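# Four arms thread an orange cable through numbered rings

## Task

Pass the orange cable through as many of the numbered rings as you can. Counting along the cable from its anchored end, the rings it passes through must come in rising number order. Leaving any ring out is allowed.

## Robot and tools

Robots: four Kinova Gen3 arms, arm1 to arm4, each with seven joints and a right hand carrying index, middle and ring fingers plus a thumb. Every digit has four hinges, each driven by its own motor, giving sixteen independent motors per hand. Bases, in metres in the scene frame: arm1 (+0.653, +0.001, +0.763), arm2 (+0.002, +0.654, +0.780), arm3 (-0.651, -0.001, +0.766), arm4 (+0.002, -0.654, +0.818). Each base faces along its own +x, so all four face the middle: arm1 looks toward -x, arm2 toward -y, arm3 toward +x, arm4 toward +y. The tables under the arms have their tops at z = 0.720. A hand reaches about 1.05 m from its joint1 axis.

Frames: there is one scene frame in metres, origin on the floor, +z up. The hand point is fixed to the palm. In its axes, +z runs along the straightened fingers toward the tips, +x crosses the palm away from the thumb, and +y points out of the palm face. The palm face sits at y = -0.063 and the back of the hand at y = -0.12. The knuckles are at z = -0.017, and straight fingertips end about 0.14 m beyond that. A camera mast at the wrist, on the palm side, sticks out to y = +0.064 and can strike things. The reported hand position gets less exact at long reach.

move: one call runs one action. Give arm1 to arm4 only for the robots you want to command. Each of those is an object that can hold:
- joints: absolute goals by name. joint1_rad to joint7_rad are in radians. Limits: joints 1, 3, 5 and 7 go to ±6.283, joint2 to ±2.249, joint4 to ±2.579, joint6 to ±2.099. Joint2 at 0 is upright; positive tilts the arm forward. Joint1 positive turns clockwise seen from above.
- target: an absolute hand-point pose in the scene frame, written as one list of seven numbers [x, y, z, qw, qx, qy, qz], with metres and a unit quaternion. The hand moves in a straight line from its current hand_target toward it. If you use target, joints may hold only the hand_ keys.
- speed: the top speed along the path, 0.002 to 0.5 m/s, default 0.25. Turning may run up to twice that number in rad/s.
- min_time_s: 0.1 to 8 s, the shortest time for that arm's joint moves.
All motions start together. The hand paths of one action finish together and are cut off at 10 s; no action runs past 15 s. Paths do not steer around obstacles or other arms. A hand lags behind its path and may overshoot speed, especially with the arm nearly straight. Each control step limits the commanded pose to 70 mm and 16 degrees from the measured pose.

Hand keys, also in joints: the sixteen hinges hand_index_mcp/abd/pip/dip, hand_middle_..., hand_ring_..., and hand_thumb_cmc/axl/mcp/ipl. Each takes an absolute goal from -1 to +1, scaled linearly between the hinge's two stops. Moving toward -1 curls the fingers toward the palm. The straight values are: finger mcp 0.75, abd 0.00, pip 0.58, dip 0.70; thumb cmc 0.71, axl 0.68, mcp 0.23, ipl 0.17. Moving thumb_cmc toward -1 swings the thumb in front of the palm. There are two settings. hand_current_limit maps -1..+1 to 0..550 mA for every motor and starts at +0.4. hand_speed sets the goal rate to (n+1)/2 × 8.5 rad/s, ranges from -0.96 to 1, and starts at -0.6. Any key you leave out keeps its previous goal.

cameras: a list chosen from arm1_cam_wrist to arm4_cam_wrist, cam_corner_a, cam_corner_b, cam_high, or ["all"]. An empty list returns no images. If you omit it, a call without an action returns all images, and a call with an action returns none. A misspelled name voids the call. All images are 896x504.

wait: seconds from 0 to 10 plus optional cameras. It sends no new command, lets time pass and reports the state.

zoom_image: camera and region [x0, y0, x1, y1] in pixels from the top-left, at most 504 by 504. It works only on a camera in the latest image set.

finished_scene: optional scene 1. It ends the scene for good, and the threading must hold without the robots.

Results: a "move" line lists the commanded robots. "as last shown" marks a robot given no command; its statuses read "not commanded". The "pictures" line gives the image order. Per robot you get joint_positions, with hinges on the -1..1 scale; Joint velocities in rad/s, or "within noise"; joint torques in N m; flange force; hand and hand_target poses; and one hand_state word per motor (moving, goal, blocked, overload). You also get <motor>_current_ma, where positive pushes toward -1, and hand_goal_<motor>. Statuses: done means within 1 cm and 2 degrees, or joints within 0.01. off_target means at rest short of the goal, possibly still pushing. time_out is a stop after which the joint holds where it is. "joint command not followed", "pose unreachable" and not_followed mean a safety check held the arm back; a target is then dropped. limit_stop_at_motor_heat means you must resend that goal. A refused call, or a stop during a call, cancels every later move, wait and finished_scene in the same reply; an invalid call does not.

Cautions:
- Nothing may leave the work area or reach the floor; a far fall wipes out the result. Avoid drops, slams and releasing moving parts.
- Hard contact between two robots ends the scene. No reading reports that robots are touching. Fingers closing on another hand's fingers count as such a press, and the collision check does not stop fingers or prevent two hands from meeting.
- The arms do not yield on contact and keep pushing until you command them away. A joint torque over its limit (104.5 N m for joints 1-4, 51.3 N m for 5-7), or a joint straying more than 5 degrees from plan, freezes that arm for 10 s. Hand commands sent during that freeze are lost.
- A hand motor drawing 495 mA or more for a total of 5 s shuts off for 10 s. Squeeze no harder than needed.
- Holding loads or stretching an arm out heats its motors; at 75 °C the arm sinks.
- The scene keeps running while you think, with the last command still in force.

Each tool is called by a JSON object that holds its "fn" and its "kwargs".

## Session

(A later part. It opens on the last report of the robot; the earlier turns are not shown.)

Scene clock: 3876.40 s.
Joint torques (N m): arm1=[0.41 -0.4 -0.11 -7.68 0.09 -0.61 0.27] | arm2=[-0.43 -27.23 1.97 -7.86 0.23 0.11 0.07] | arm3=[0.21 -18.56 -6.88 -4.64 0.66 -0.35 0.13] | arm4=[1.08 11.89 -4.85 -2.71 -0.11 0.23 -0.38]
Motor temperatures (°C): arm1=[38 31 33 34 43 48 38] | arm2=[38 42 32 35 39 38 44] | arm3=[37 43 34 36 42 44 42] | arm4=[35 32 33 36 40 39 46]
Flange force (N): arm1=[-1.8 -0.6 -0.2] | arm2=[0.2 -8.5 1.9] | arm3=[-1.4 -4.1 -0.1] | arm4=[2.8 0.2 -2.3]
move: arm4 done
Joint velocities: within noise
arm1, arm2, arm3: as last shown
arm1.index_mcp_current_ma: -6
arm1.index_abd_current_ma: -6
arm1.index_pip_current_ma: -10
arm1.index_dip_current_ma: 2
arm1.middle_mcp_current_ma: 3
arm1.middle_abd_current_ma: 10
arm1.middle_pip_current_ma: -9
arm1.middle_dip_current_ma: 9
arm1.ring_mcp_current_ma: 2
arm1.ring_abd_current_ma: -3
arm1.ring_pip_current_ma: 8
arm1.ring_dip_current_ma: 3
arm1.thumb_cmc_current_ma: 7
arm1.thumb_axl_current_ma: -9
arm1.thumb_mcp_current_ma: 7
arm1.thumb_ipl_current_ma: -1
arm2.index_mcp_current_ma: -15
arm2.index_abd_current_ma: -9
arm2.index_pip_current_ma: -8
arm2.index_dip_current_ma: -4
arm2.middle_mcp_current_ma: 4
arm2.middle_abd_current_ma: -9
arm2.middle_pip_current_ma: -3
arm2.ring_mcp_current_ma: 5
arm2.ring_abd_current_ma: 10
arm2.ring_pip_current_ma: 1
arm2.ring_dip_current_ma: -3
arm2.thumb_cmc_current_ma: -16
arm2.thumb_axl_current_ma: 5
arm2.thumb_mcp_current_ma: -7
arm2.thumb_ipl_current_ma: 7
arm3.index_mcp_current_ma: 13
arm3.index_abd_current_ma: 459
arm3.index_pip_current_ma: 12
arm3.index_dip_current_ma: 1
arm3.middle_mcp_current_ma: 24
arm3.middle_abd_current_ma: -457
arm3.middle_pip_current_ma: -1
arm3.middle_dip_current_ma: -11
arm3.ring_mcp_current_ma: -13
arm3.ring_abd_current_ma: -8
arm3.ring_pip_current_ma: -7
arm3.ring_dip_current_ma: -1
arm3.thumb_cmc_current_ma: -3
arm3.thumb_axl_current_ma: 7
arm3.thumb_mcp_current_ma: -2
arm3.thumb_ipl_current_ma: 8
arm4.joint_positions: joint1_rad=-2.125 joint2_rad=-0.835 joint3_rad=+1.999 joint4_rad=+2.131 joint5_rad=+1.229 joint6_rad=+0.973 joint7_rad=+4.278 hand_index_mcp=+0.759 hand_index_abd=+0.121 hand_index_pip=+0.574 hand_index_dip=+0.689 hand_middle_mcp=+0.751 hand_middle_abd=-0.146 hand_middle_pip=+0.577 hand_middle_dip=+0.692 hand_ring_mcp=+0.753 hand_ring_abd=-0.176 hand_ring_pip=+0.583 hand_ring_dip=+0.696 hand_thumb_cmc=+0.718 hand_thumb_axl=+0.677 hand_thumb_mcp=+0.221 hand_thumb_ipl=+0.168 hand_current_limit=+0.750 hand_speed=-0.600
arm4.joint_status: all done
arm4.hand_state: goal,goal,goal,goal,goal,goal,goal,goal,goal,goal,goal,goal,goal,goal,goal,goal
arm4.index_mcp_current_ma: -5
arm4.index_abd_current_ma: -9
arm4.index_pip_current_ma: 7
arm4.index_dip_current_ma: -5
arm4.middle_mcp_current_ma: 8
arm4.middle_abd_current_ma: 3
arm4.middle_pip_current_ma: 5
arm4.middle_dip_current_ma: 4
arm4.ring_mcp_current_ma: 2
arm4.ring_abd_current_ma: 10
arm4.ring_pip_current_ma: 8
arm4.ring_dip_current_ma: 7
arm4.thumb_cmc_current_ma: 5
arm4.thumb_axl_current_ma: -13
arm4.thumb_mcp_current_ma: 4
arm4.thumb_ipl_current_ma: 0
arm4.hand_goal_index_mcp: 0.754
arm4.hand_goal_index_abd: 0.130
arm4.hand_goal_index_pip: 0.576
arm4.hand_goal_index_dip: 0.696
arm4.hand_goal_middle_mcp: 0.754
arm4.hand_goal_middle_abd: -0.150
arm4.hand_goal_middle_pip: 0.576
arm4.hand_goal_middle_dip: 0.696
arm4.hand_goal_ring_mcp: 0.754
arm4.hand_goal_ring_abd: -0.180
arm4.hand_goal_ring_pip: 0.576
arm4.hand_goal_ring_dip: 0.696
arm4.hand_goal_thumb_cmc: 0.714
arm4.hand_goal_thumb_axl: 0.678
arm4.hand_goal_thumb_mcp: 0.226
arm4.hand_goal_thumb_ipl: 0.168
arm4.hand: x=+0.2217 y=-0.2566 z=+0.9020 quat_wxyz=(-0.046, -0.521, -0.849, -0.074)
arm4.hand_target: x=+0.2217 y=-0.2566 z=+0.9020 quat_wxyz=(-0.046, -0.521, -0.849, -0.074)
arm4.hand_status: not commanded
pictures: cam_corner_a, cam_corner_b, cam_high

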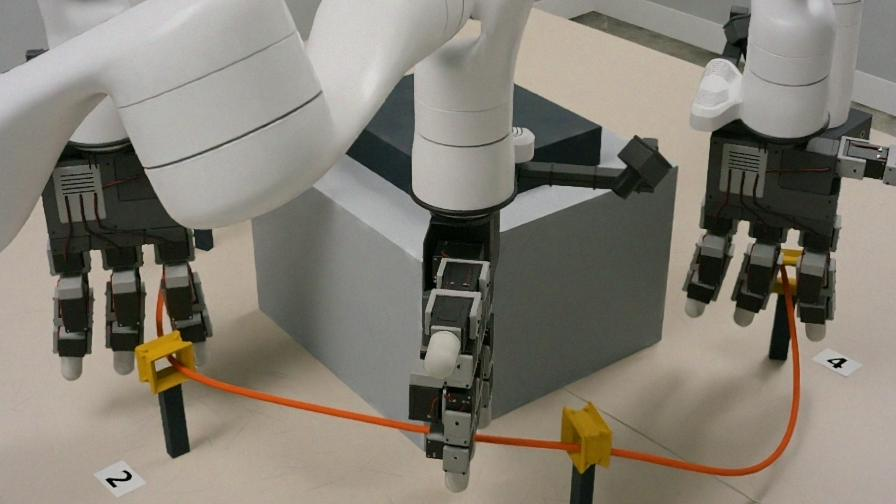

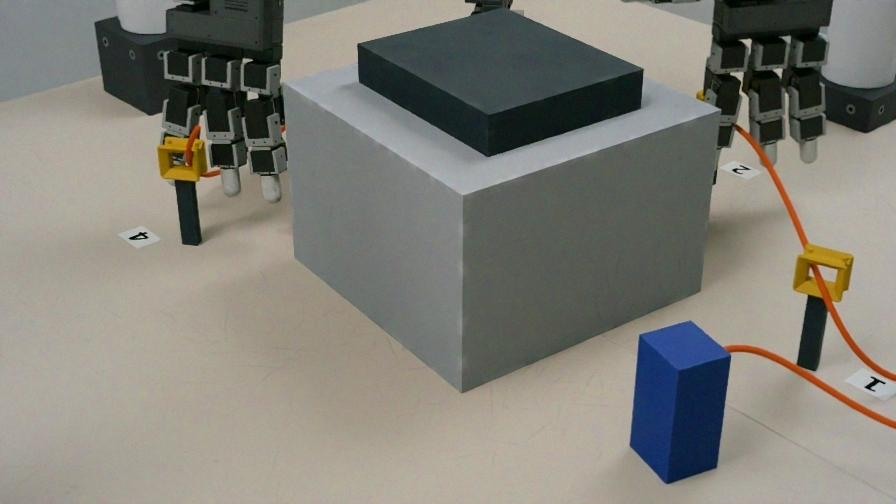

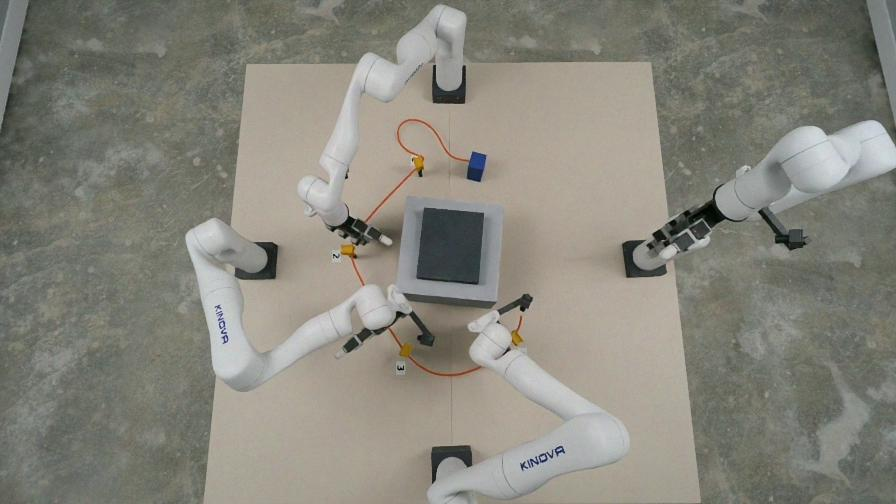

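{"fn": "move", "kwargs": {"arm4": {"target": [0.2177, -0.2586, 1.03, -0.0455, -0.5205, -0.8491, -0.0743], "speed": 0.15}, "arm3": {"joints": {"hand_index_abd": 0.14, "hand_middle_abd": -0.16, "hand_ring_abd": -0.2}}, "cameras": ["cam_corner_a","cam_high","cam_corner_b"]}}

{"fn": "zoom_image", "kwargs": {"camera": "cam_high", "region": [330, 240, 580, 400]}}

{"fn": "zoom_image", "kwargs": {"camera": "cam_corner_b", "region": [100, 70, 280, 250]}}

Scene clock: 3896.90 s.
Joint torques (N m): arm1=[0.38 -0.44 -0.15 -7.69 0.09 -0.63 0.25] | arm2=[-0.4 -27.2 2.04 -7.91 0.21 0.11 0.06] | arm3=[-0.27 -18.02 -7.01 -4.12 -0.1 -0.26 0.08] | arm4=[1.1 9.14 -4.53 -5.16 -0.05 0.08 -0.38]
Motor temperatures (°C): arm1=[38 31 33 34 43 48 38] | arm2=[38 42 32 35 39 38 44] | arm3=[37 43 34 36 42 44 42] | arm4=[35 33 33 36 40 39 46]
Flange force (N): arm1=[-1.8 -0.8 -0.3] | arm2=[0.2 -8.0 1.9] | arm3=[-1.8 -2.5 -0.2] | arm4=[4.6 0.4 -2.0]
move: arm3 done; arm4 done
Joint velocities: within noise
arm1, arm2: as last shown
arm1.index_mcp_current_ma: -5
arm1.index_abd_current_ma: -5
arm1.index_dip_current_ma: -4
arm1.middle_mcp_current_ma: 4
arm1.middle_abd_current_ma: 5
arm1.middle_pip_current_ma: -6
arm1.middle_dip_current_ma: 7
arm1.ring_mcp_current_ma: -3
arm1.ring_abd_current_ma: -6
arm1.ring_pip_current_ma: 10
arm1.ring_dip_current_ma: -4
arm1.thumb_cmc_current_ma: -3
arm1.thumb_axl_current_ma: -13
arm1.thumb_mcp_current_ma: 4
arm1.thumb_ipl_current_ma: 3
arm2.index_mcp_current_ma: -16
arm2.index_abd_current_ma: -6
arm2.middle_mcp_current_ma: 3
arm2.middle_abd_current_ma: -6
arm2.middle_pip_current_ma: -5
arm2.ring_mcp_current_ma: 3
arm2.ring_abd_current_ma: 15
arm2.ring_pip_current_ma: 3
arm2.ring_dip_current_ma: -2
arm2.thumb_cmc_current_ma: -13
arm2.thumb_mcp_current_ma: 0
arm2.thumb_ipl_current_ma: 6
arm3.joint_positions: joint1_rad=+1.042 joint2_rad=+1.135 joint3_rad=-1.468 joint4_rad=+1.530 joint5_rad=+1.132 joint6_rad=+1.498 joint7_rad=+4.927 hand_index_mcp=+0.751 hand_index_abd=+0.142 hand_index_pip=+0.571 hand_index_dip=+0.692 hand_middle_mcp=+0.755 hand_middle_abd=-0.157 hand_middle_pip=+0.572 hand_middle_dip=+0.692 hand_ring_mcp=+0.751 hand_ring_abd=-0.196 hand_ring_pip=+0.571 hand_ring_dip=+0.693 hand_thumb_cmc=+0.710 hand_thumb_axl=+0.678 hand_thumb_mcp=+0.222 hand_thumb_ipl=+0.168 hand_current_limit=+0.700 hand_speed=-0.600
arm3.joint_status: all done
arm3.hand_state: goal,goal,goal,goal,goal,goal,goal,goal,goal,goal,goal,goal,goal,goal,goal,goal
arm3.index_mcp_current_ma: -15
arm3.index_abd_current_ma: -9
arm3.index_pip_current_ma: 6
arm3.index_dip_current_ma: -5
arm3.middle_mcp_current_ma: 7
arm3.middle_abd_current_ma: 9
arm3.middle_pip_current_ma: 3
arm3.middle_dip_current_ma: -2
arm3.ring_mcp_current_ma: 0
arm3.ring_abd_current_ma: -11
arm3.ring_pip_current_ma: 1
arm3.ring_dip_current_ma: -6
arm3.thumb_cmc_current_ma: -6
arm3.thumb_axl_current_ma: 6
arm3.thumb_mcp_current_ma: -3
arm3.thumb_ipl_current_ma: 10
arm3.hand_goal_index_mcp: 0.754
arm3.hand_goal_index_abd: 0.140
arm3.hand_goal_index_pip: 0.576
arm3.hand_goal_index_dip: 0.696
arm3.hand_goal_middle_mcp: 0.754
arm3.hand_goal_middle_abd: -0.160
arm3.hand_goal_middle_pip: 0.576
arm3.hand_goal_middle_dip: 0.696
arm3.hand_goal_ring_mcp: 0.754
arm3.hand_goal_ring_abd: -0.200
arm3.hand_goal_ring_pip: 0.576
arm3.hand_goal_ring_dip: 0.696
arm3.hand_goal_thumb_cmc: 0.714
arm3.hand_goal_thumb_axl: 0.678
arm3.hand_goal_thumb_mcp: 0.226
arm3.hand_goal_thumb_ipl: 0.168
arm3.hand: x=-0.1511 y=-0.2882 z=+0.8920 quat_wxyz=(+0.000, -0.946, -0.326, +0.000)
arm3.hand_target: x=-0.1511 y=-0.2882 z=+0.8920 quat_wxyz=(+0.000, -0.946, -0.326, +0.000)
arm3.hand_status: not commanded
arm4.joint_positions: joint1_rad=-1.944 joint2_rad=-0.607 joint3_rad=+1.735 joint4_rad=+1.986 joint5_rad=+0.856 joint6_rad=+1.161 joint7_rad=+4.583 hand_index_mcp=+0.759 hand_index_abd=+0.121 hand_index_pip=+0.577 hand_index_dip=+0.689 hand_middle_mcp=+0.752 hand_middle_abd=-0.146 hand_middle_pip=+0.577 hand_middle_dip=+0.692 hand_ring_mcp=+0.759 hand_ring_abd=-0.176 hand_ring_pip=+0.583 hand_ring_dip=+0.696 hand_thumb_cmc=+0.718 hand_thumb_axl=+0.677 hand_thumb_mcp=+0.221 hand_thumb_ipl=+0.168 hand_current_limit=+0.750 hand_speed=-0.600
arm4.joint_status: not commanded
arm4.hand_state: goal,goal,goal,goal,goal,goal,goal,goal,goal,goal,goal,goal,goal,goal,goal,goal
arm4.index_mcp_current_ma: -5
arm4.index_abd_current_ma: -11
arm4.index_pip_current_ma: 1
arm4.index_dip_current_ma: -5
arm4.middle_mcp_current_ma: 13
arm4.middle_abd_current_ma: 8
arm4.middle_pip_current_ma: -3
arm4.middle_dip_current_ma: 2
arm4.ring_mcp_current_ma: 4
arm4.ring_abd_current_ma: 3
arm4.ring_pip_current_ma: 11
arm4.ring_dip_current_ma: 11
arm4.thumb_cmc_current_ma: 12
arm4.thumb_axl_current_ma: -8
arm4.thumb_mcp_current_ma: 0
arm4.thumb_ipl_current_ma: 7
arm4.hand_goal_index_mcp: 0.754
arm4.hand_goal_index_abd: 0.130
arm4.hand_goal_index_pip: 0.576
arm4.hand_goal_index_dip: 0.696
arm4.hand_goal_middle_mcp: 0.754
arm4.hand_goal_middle_abd: -0.150
arm4.hand_goal_middle_pip: 0.576
arm4.hand_goal_middle_dip: 0.696
arm4.hand_goal_ring_mcp: 0.754
arm4.hand_goal_ring_abd: -0.180
arm4.hand_goal_ring_pip: 0.576
arm4.hand_goal_ring_dip: 0.696
arm4.hand_goal_thumb_cmc: 0.714
arm4.hand_goal_thumb_axl: 0.678
arm4.hand_goal_thumb_mcp: 0.226
arm4.hand_goal_thumb_ipl: 0.168
arm4.hand: x=+0.2177 y=-0.2586 z=+1.0300 quat_wxyz=(-0.046, -0.521, -0.849, -0.074)
arm4.hand_target: x=+0.2177 y=-0.2586 z=+1.0300 quat_wxyz=(-0.046, -0.521, -0.849, -0.074)
arm4.hand_status: done (0.000 m and 0.0 deg from the pose sent, 0.128 m and 0.0 deg at the start)
pictures: cam_corner_a, cam_corner_b, cam_high

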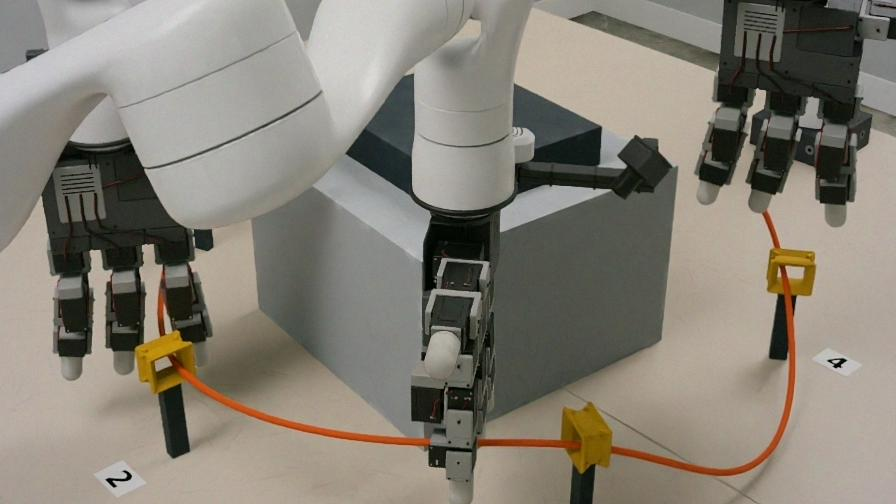

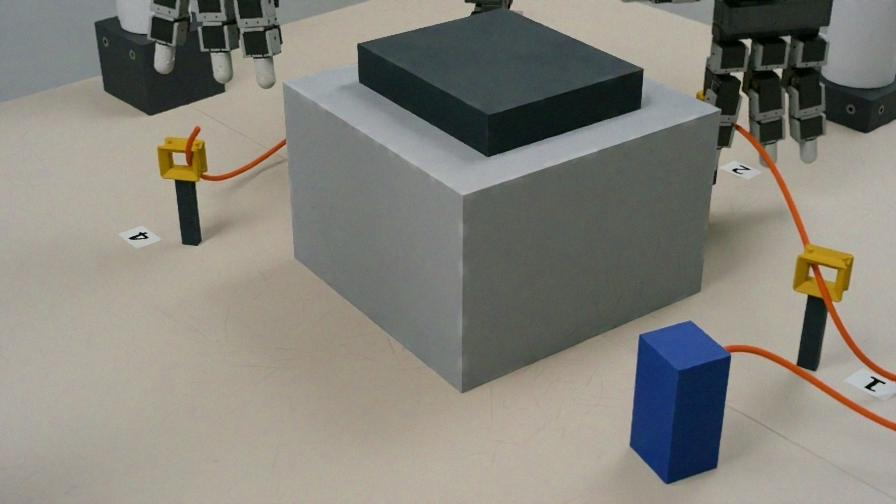

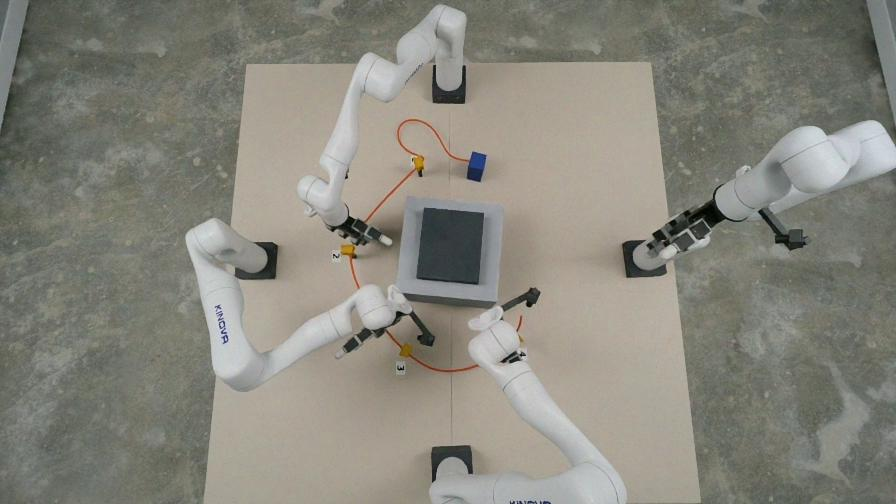

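Scaled by 2.016 from the camera's image (finer frame: 1280x720).

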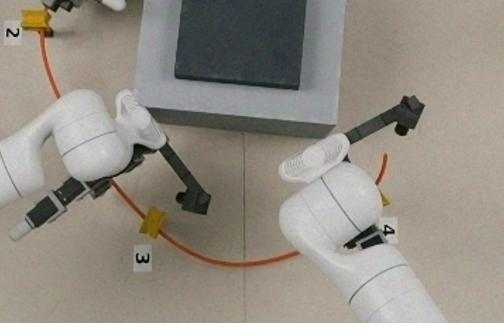

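Scaled by 2.800 from the camera's image (finer frame: 1280x720).

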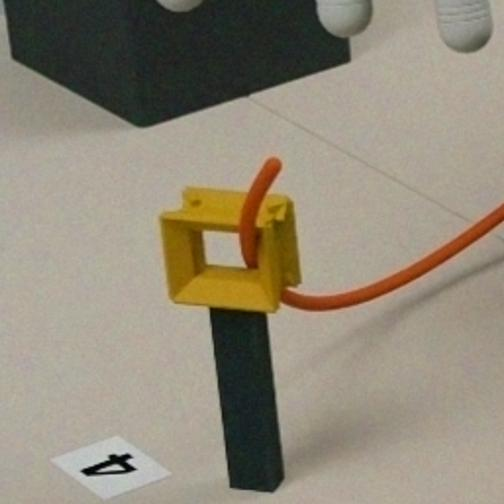

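{"fn": "move", "kwargs": {"arm2": {"target": [-0.26, 0.1387, 1.03, 0, -0.2588, -0.9659, 0], "speed": 0.12}, "arm3": {"target": [-0.1511, -0.2882, 1.03, 0, -0.9455, -0.3256, 0], "speed": 0.12}, "cameras": ["cam_high", "cam_corner_a", "cam_corner_b"]}}

Scene clock: 3909.90 s.
Joint torques (N m): arm1=[0.39 -0.45 -0.11 -7.71 0.12 -0.63 0.25] | arm2=[-0.38 -27.03 1.76 -8.15 0.21 0.1 0.05] | arm3=[-0.33 -17.47 -6.06 -5.16 -0.12 -0.31 0.09] | arm4=[1.12 9.13 -4.53 -5.18 -0.02 0.07 -0.39]
Motor temperatures (°C): arm1=[38 31 33 34 43 48 38] | arm2=[38 42 32 35 39 38 44] | arm3=[37 43 34 36 42 44 42] | arm4=[35 33 33 36 40 39 46]
Flange force (N): arm1=[-1.8 -0.7 -0.2] | arm2=no reading | arm3=[-2.1 -2.6 0.5] | arm4=[4.6 0.4 -2.1]
move: arm2 done; arm3 done
Joint velocities: within noise
arm1, arm4: as last shown
arm1.index_mcp_current_ma: -4
arm1.index_abd_current_ma: 2
arm1.index_pip_current_ma: -7
arm1.index_dip_current_ma: -3
arm1.middle_abd_current_ma: 10
arm1.middle_pip_current_ma: -11
arm1.middle_dip_current_ma: 8
arm1.ring_mcp_current_ma: -1
arm1.ring_abd_current_ma: -5
arm1.ring_pip_current_ma: 11
arm1.ring_dip_current_ma: 1
arm1.thumb_cmc_current_ma: 3
arm1.thumb_axl_current_ma: -9
arm1.thumb_mcp_current_ma: 6
arm1.thumb_ipl_current_ma: 2
arm2.joint_positions: joint1_rad=+0.421 joint2_rad=+0.987 joint3_rad=+0.119 joint4_rad=+0.488 joint5_rad=-0.094 joint6_rad=+1.673 joint7_rad=-3.166 hand_index_mcp=+0.746 hand_index_abd=+0.118 hand_index_pip=+0.571 hand_index_dip=+0.701 hand_middle_mcp=+0.749 hand_middle_abd=-0.139 hand_middle_pip=+0.572 hand_middle_dip=+0.697 hand_ring_mcp=+0.748 hand_ring_abd=-0.165 hand_ring_pip=+0.571 hand_ring_dip=+0.694 hand_thumb_cmc=+0.711 hand_thumb_axl=+0.677 hand_thumb_mcp=+0.219 hand_thumb_ipl=+0.168 hand_current_limit=+0.700 hand_speed=-0.600
arm2.joint_status: not commanded
arm2.hand_state: goal,goal,goal,goal,goal,goal,goal,goal,goal,goal,goal,goal,goal,goal,goal,goal
arm2.index_mcp_current_ma: -16
arm2.index_abd_current_ma: -3
arm2.index_pip_current_ma: -13
arm2.index_dip_current_ma: 0
arm2.middle_mcp_current_ma: 5
arm2.middle_abd_current_ma: -11
arm2.middle_pip_current_ma: -6
arm2.middle_dip_current_ma: -6
arm2.ring_mcp_current_ma: 0
arm2.ring_abd_current_ma: 11
arm2.ring_pip_current_ma: -2
arm2.ring_dip_current_ma: -7
arm2.thumb_cmc_current_ma: -11
arm2.thumb_axl_current_ma: 11
arm2.thumb_mcp_current_ma: -4
arm2.thumb_ipl_current_ma: 5
arm2.hand_goal_index_mcp: 0.754
arm2.hand_goal_index_abd: 0.120
arm2.hand_goal_index_pip: 0.576
arm2.hand_goal_index_dip: 0.696
arm2.hand_goal_middle_mcp: 0.754
arm2.hand_goal_middle_abd: -0.140
arm2.hand_goal_middle_pip: 0.576
arm2.hand_goal_middle_dip: 0.696
arm2.hand_goal_ring_mcp: 0.754
arm2.hand_goal_ring_abd: -0.170
arm2.hand_goal_ring_pip: 0.576
arm2.hand_goal_ring_dip: 0.696
arm2.hand_goal_thumb_cmc: 0.714
arm2.hand_goal_thumb_axl: 0.678
arm2.hand_goal_thumb_mcp: 0.226
arm2.hand_goal_thumb_ipl: 0.168
arm2.hand: x=-0.2600 y=+0.1387 z=+1.0300 quat_wxyz=(+0.000, -0.259, -0.966, +0.000)
arm2.hand_target: x=-0.2600 y=+0.1387 z=+1.0300 quat_wxyz=(+0.000, -0.259, -0.966, +0.000)
arm2.hand_status: done (0.000 m and 0.0 deg from the pose sent, 0.135 m and 0.0 deg at the start)
arm3.joint_positions: joint1_rad=+1.023 joint2_rad=+0.956 joint3_rad=-1.574 joint4_rad=+1.307 joint5_rad=+0.975 joint6_rad=+1.727 joint7_rad=+5.043 hand_index_mcp=+0.751 hand_index_abd=+0.131 hand_index_pip=+0.571 hand_index_dip=+0.692 hand_middle_mcp=+0.755 hand_middle_abd=-0.157 hand_middle_pip=+0.572 hand_middle_dip=+0.692 hand_ring_mcp=+0.751 hand_ring_abd=-0.196 hand_ring_pip=+0.571 hand_ring_dip=+0.693 hand_thumb_cmc=+0.711 hand_thumb_axl=+0.678 hand_thumb_mcp=+0.222 hand_thumb_ipl=+0.168 hand_current_limit=+0.700 hand_speed=-0.600
arm3.joint_status: not commanded
arm3.hand_state: goal,goal,goal,goal,goal,goal,goal,goal,goal,goal,goal,goal,goal,goal,goal,goal
arm3.index_mcp_current_ma: -13
arm3.index_abd_current_ma: -12
arm3.index_pip_current_ma: -2
arm3.index_dip_current_ma: -5
arm3.middle_mcp_current_ma: -1
arm3.middle_abd_current_ma: 0
arm3.middle_pip_current_ma: -3
arm3.middle_dip_current_ma: 6
arm3.ring_mcp_current_ma: -8
arm3.ring_abd_current_ma: -12
arm3.ring_pip_current_ma: 4
arm3.ring_dip_current_ma: 3
arm3.thumb_cmc_current_ma: -3
arm3.thumb_axl_current_ma: 17
arm3.thumb_mcp_current_ma: -5
arm3.thumb_ipl_current_ma: -5
arm3.hand_goal_index_mcp: 0.754
arm3.hand_goal_index_abd: 0.140
arm3.hand_goal_index_pip: 0.576
arm3.hand_goal_index_dip: 0.696
arm3.hand_goal_middle_mcp: 0.754
arm3.hand_goal_middle_abd: -0.160
arm3.hand_goal_middle_pip: 0.576
arm3.hand_goal_middle_dip: 0.696
arm3.hand_goal_ring_mcp: 0.754
arm3.hand_goal_ring_abd: -0.200
arm3.hand_goal_ring_pip: 0.576
arm3.hand_goal_ring_dip: 0.696
arm3.hand_goal_thumb_cmc: 0.714
arm3.hand_goal_thumb_axl: 0.678
arm3.hand_goal_thumb_mcp: 0.226
arm3.hand_goal_thumb_ipl: 0.168
arm3.hand: x=-0.1511 y=-0.2882 z=+1.0300 quat_wxyz=(+0.000, -0.946, -0.326, +0.000)
arm3.hand_target: x=-0.1511 y=-0.2882 z=+1.0300 quat_wxyz=(+0.000, -0.946, -0.326, +0.000)
arm3.hand_status: done (0.000 m and 0.0 deg from the pose sent, 0.138 m and 0.0 deg at the start)
arm4.index_mcp_current_ma: -7
arm4.index_abd_current_ma: -4
arm4.index_pip_current_ma: 7
arm4.index_dip_current_ma: -6
arm4.middle_mcp_current_ma: 5
arm4.middle_abd_current_ma: 3
arm4.middle_pip_current_ma: 4
arm4.middle_dip_current_ma: 1
arm4.ring_mcp_current_ma: 6
arm4.ring_abd_current_ma: 2
arm4.thumb_cmc_current_ma: 13
arm4.thumb_axl_current_ma: -6
arm4.thumb_mcp_current_ma: -3
arm4.thumb_ipl_current_ma: 4
pictures: cam_corner_a, cam_corner_b, cam_high

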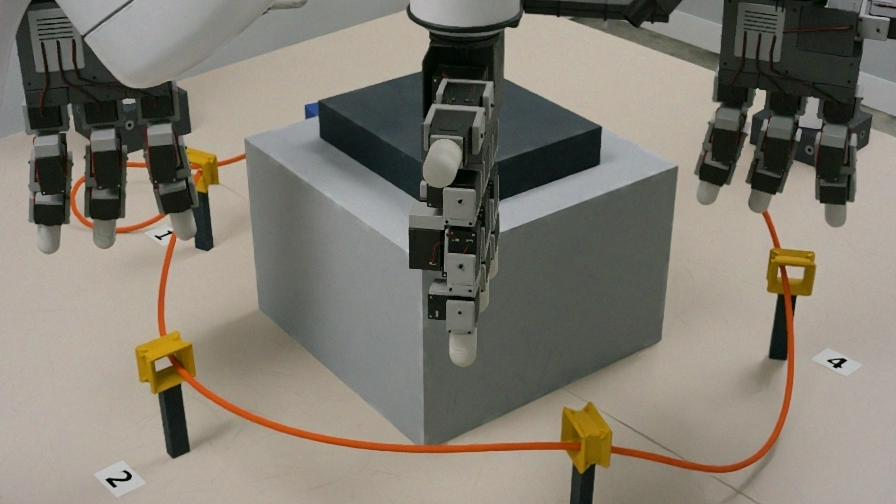

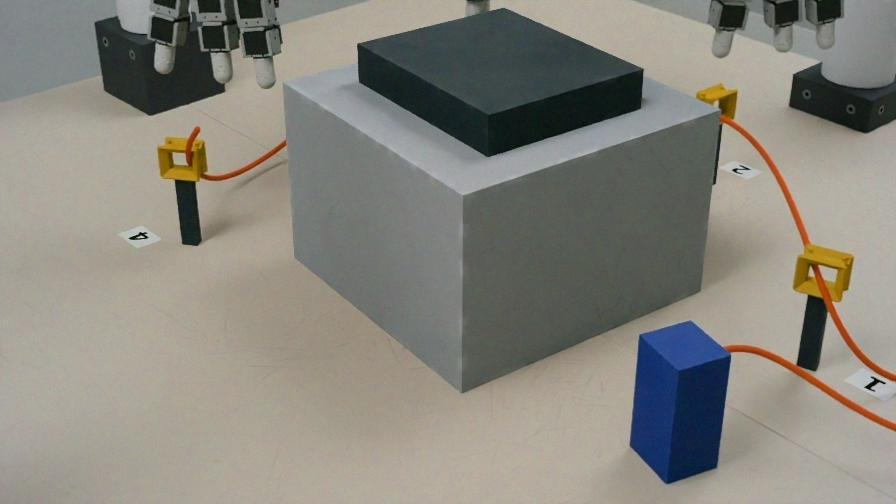

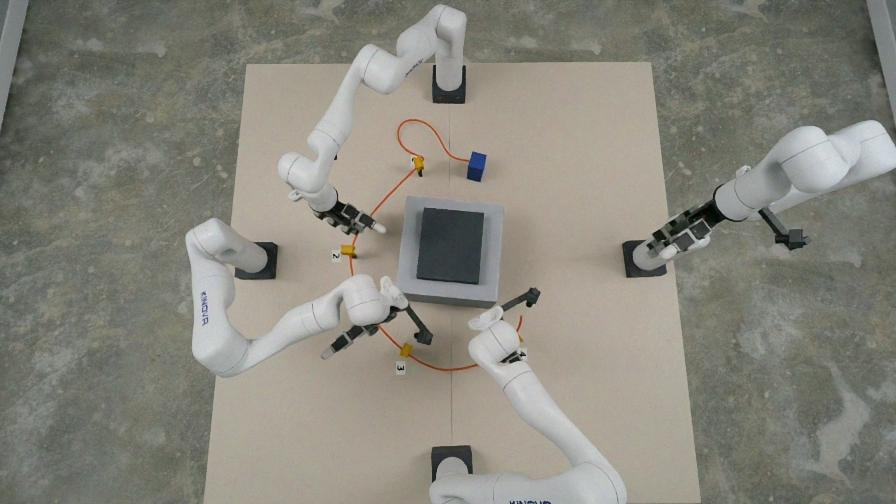

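{"fn": "zoom_image", "kwargs": {"camera": "cam_corner_b", "region": [100, 70, 320, 250]}}

{"fn": "zoom_image", "kwargs": {"camera": "cam_corner_a", "region": [660, 180, 880, 370]}}

{"fn": "zoom_image", "kwargs": {"camera": "cam_high", "region": [330, 130, 580, 400]}}

Scaled by 2.291 from the camera's image (finer frame: 1280x720).

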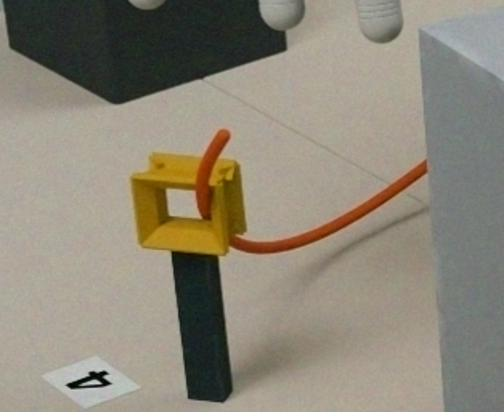

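Scaled by 2.291 from the camera's image (finer frame: 1280x720).

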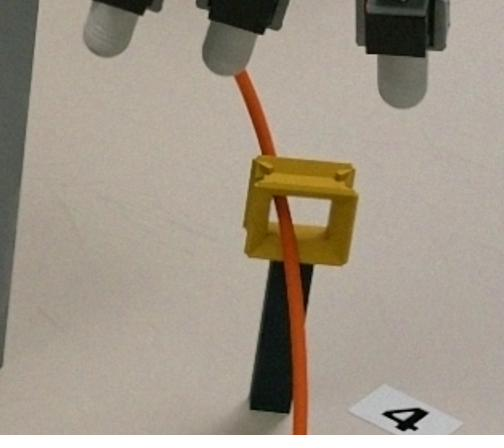

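Scaled by 1.867 from the camera's image (finer frame: 1280x720).

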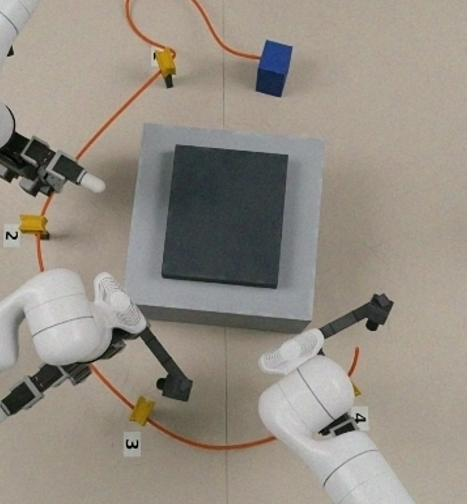

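{"fn": "move", "kwargs": {"arm4": {"target": [0.2177, -0.2786, 1.12, -0.0455, -0.5205, -0.8491, -0.0743], "speed": 0.15}, "cameras": ["cam_high", "cam_corner_a", "cam_corner_b"]}}

Scene clock: 3917.37 s.
Joint torques (N m): arm1=[0.38 -0.44 -0.14 -7.7 0.1 -0.63 0.27] | arm2=[-0.46 -27.08 1.85 -8.21 0.24 0.1 0.04] | arm3=[-0.28 -17.53 -6.2 -5.11 -0.1 -0.24 0.08] | arm4=[1.07 6.35 -3.85 -6.41 0.02 -0.05 -0.4]
Motor temperatures (°C): arm1=[38 31 33 34 43 48 38] | arm2=[38 42 32 35 39 38 44] | arm3=[37 44 34 36 42 44 42] | arm4=[35 33 33 36 40 39 46]
Flange force (N): arm1=[-1.8 -0.8 -0.2] | arm2=no reading | arm3=[-1.8 -2.3 0.7] | arm4=[6.8 1.6 -2.2]
move: arm4 done
Joint velocities: within noise
arm1, arm3: as last shown
arm1.index_mcp_current_ma: -7
arm1.index_abd_current_ma: -6
arm1.index_pip_current_ma: -9
arm1.index_dip_current_ma: -1
arm1.middle_abd_current_ma: 8
arm1.middle_pip_current_ma: -10
arm1.middle_dip_current_ma: 9
arm1.ring_mcp_current_ma: -5
arm1.ring_abd_current_ma: 0
arm1.ring_pip_current_ma: 5
arm1.ring_dip_current_ma: 5
arm1.thumb_cmc_current_ma: 4
arm1.thumb_axl_current_ma: -12
arm1.thumb_mcp_current_ma: 9
arm1.thumb_ipl_current_ma: 1
arm2.joint_positions: joint1_rad=+0.421 joint2_rad=+0.987 joint3_rad=+0.119 joint4_rad=+0.488 joint5_rad=-0.094 joint6_rad=+1.673 joint7_rad=-3.166 hand_index_mcp=+0.746 hand_index_abd=+0.118 hand_index_pip=+0.571 hand_index_dip=+0.701 hand_middle_mcp=+0.749 hand_middle_abd=-0.139 hand_middle_pip=+0.572 hand_middle_dip=+0.697 hand_ring_mcp=+0.748 hand_ring_abd=-0.165 hand_ring_pip=+0.571 hand_ring_dip=+0.694 hand_thumb_cmc=+0.711 hand_thumb_axl=+0.677 hand_thumb_mcp=+0.219 hand_thumb_ipl=+0.168 hand_current_limit=+0.700 hand_speed=-0.600
arm2.joint_status: not commanded
arm2.hand_state: goal,goal,goal,goal,goal,goal,goal,goal,goal,goal,goal,goal,goal,goal,goal,goal
arm2.index_mcp_current_ma: -20
arm2.index_abd_current_ma: -3
arm2.index_pip_current_ma: -11
arm2.index_dip_current_ma: 0
arm2.middle_mcp_current_ma: 2
arm2.middle_abd_current_ma: -8
arm2.middle_pip_current_ma: -11
arm2.middle_dip_current_ma: -5
arm2.ring_mcp_current_ma: -4
arm2.ring_abd_current_ma: 11
arm2.ring_pip_current_ma: 2
arm2.ring_dip_current_ma: -3
arm2.thumb_cmc_current_ma: -8
arm2.thumb_axl_current_ma: 6
arm2.thumb_mcp_current_ma: -3
arm2.thumb_ipl_current_ma: 9
arm2.hand_goal_index_mcp: 0.754
arm2.hand_goal_index_abd: 0.120
arm2.hand_goal_index_pip: 0.576
arm2.hand_goal_index_dip: 0.696
arm2.hand_goal_middle_mcp: 0.754
arm2.hand_goal_middle_abd: -0.140
arm2.hand_goal_middle_pip: 0.576
arm2.hand_goal_middle_dip: 0.696
arm2.hand_goal_ring_mcp: 0.754
arm2.hand_goal_ring_abd: -0.170
arm2.hand_goal_ring_pip: 0.576
arm2.hand_goal_ring_dip: 0.696
arm2.hand_goal_thumb_cmc: 0.714
arm2.hand_goal_thumb_axl: 0.678
arm2.hand_goal_thumb_mcp: 0.226
arm2.hand_goal_thumb_ipl: 0.168
arm2.hand: x=-0.2600 y=+0.1387 z=+1.0300 quat_wxyz=(+0.000, -0.259, -0.966, +0.000)
arm2.hand_target: x=-0.2600 y=+0.1387 z=+1.0300 quat_wxyz=(+0.000, -0.259, -0.966, +0.000)
arm2.hand_status: not commanded
arm3.index_mcp_current_ma: -15
arm3.index_abd_current_ma: -7
arm3.index_dip_current_ma: -11
arm3.middle_mcp_current_ma: 11
arm3.middle_abd_current_ma: 2
arm3.middle_pip_current_ma: 0
arm3.middle_dip_current_ma: 2
arm3.ring_mcp_current_ma: -6
arm3.ring_abd_current_ma: -8
arm3.ring_pip_current_ma: -3
arm3.ring_dip_current_ma: 5
arm3.thumb_cmc_current_ma: -1
arm3.thumb_axl_current_ma: 8
arm3.thumb_mcp_current_ma: -4
arm3.thumb_ipl_current_ma: 2
arm4.joint_positions: joint1_rad=-1.731 joint2_rad=-0.466 joint3_rad=+1.517 joint4_rad=+1.859 joint5_rad=+0.658 joint6_rad=+1.328 joint7_rad=+4.769 hand_index_mcp=+0.759 hand_index_abd=+0.121 hand_index_pip=+0.577 hand_index_dip=+0.689 hand_middle_mcp=+0.753 hand_middle_abd=-0.146 hand_middle_pip=+0.577 hand_middle_dip=+0.692 hand_ring_mcp=+0.760 hand_ring_abd=-0.176 hand_ring_pip=+0.583 hand_ring_dip=+0.696 hand_thumb_cmc=+0.718 hand_thumb_axl=+0.677 hand_thumb_mcp=+0.221 hand_thumb_ipl=+0.168 hand_current_limit=+0.750 hand_speed=-0.600
arm4.joint_status: not commanded
arm4.hand_state: goal,goal,goal,goal,goal,goal,goal,goal,goal,goal,goal,goal,goal,goal,goal,goal
arm4.index_mcp_current_ma: -5
arm4.index_abd_current_ma: -7
arm4.index_pip_current_ma: 0
arm4.index_dip_current_ma: -3
arm4.middle_mcp_current_ma: 5
arm4.middle_abd_current_ma: 3
arm4.middle_pip_current_ma: 0
arm4.middle_dip_current_ma: 4
arm4.ring_mcp_current_ma: 1
arm4.ring_abd_current_ma: 2
arm4.ring_pip_current_ma: 9
arm4.ring_dip_current_ma: 9
arm4.thumb_cmc_current_ma: 11
arm4.thumb_axl_current_ma: -6
arm4.thumb_mcp_current_ma: 3
arm4.thumb_ipl_current_ma: 1
arm4.hand_goal_index_mcp: 0.754
arm4.hand_goal_index_abd: 0.130
arm4.hand_goal_index_pip: 0.576
arm4.hand_goal_index_dip: 0.696
arm4.hand_goal_middle_mcp: 0.754
arm4.hand_goal_middle_abd: -0.150
arm4.hand_goal_middle_pip: 0.576
arm4.hand_goal_middle_dip: 0.696
arm4.hand_goal_ring_mcp: 0.754
arm4.hand_goal_ring_abd: -0.180
arm4.hand_goal_ring_pip: 0.576
arm4.hand_goal_ring_dip: 0.696
arm4.hand_goal_thumb_cmc: 0.714
arm4.hand_goal_thumb_axl: 0.678
arm4.hand_goal_thumb_mcp: 0.226
arm4.hand_goal_thumb_ipl: 0.168
arm4.hand: x=+0.2177 y=-0.2786 z=+1.1200 quat_wxyz=(-0.046, -0.521, -0.849, -0.074)
arm4.hand_target: x=+0.2177 y=-0.2786 z=+1.1200 quat_wxyz=(-0.046, -0.521, -0.849, -0.074)
arm4.hand_status: done (0.000 m and 0.0 deg from the pose sent, 0.092 m and 0.0 deg at the start)
pictures: cam_corner_a, cam_corner_b, cam_high

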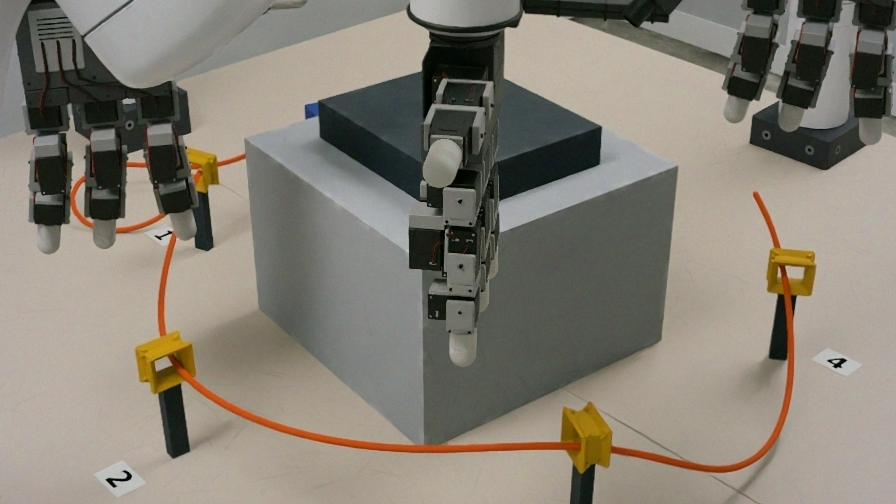

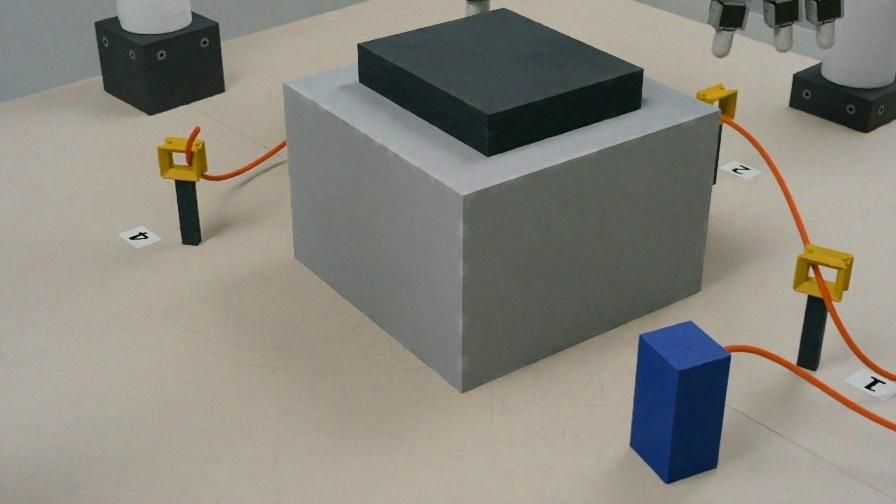

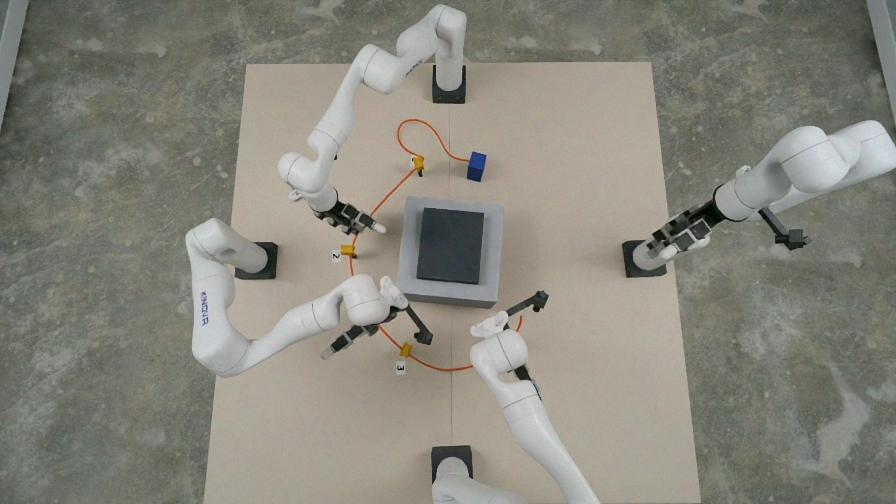

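{"fn": "finished_scene", "kwargs": {}}

The scene is finished: the task was done.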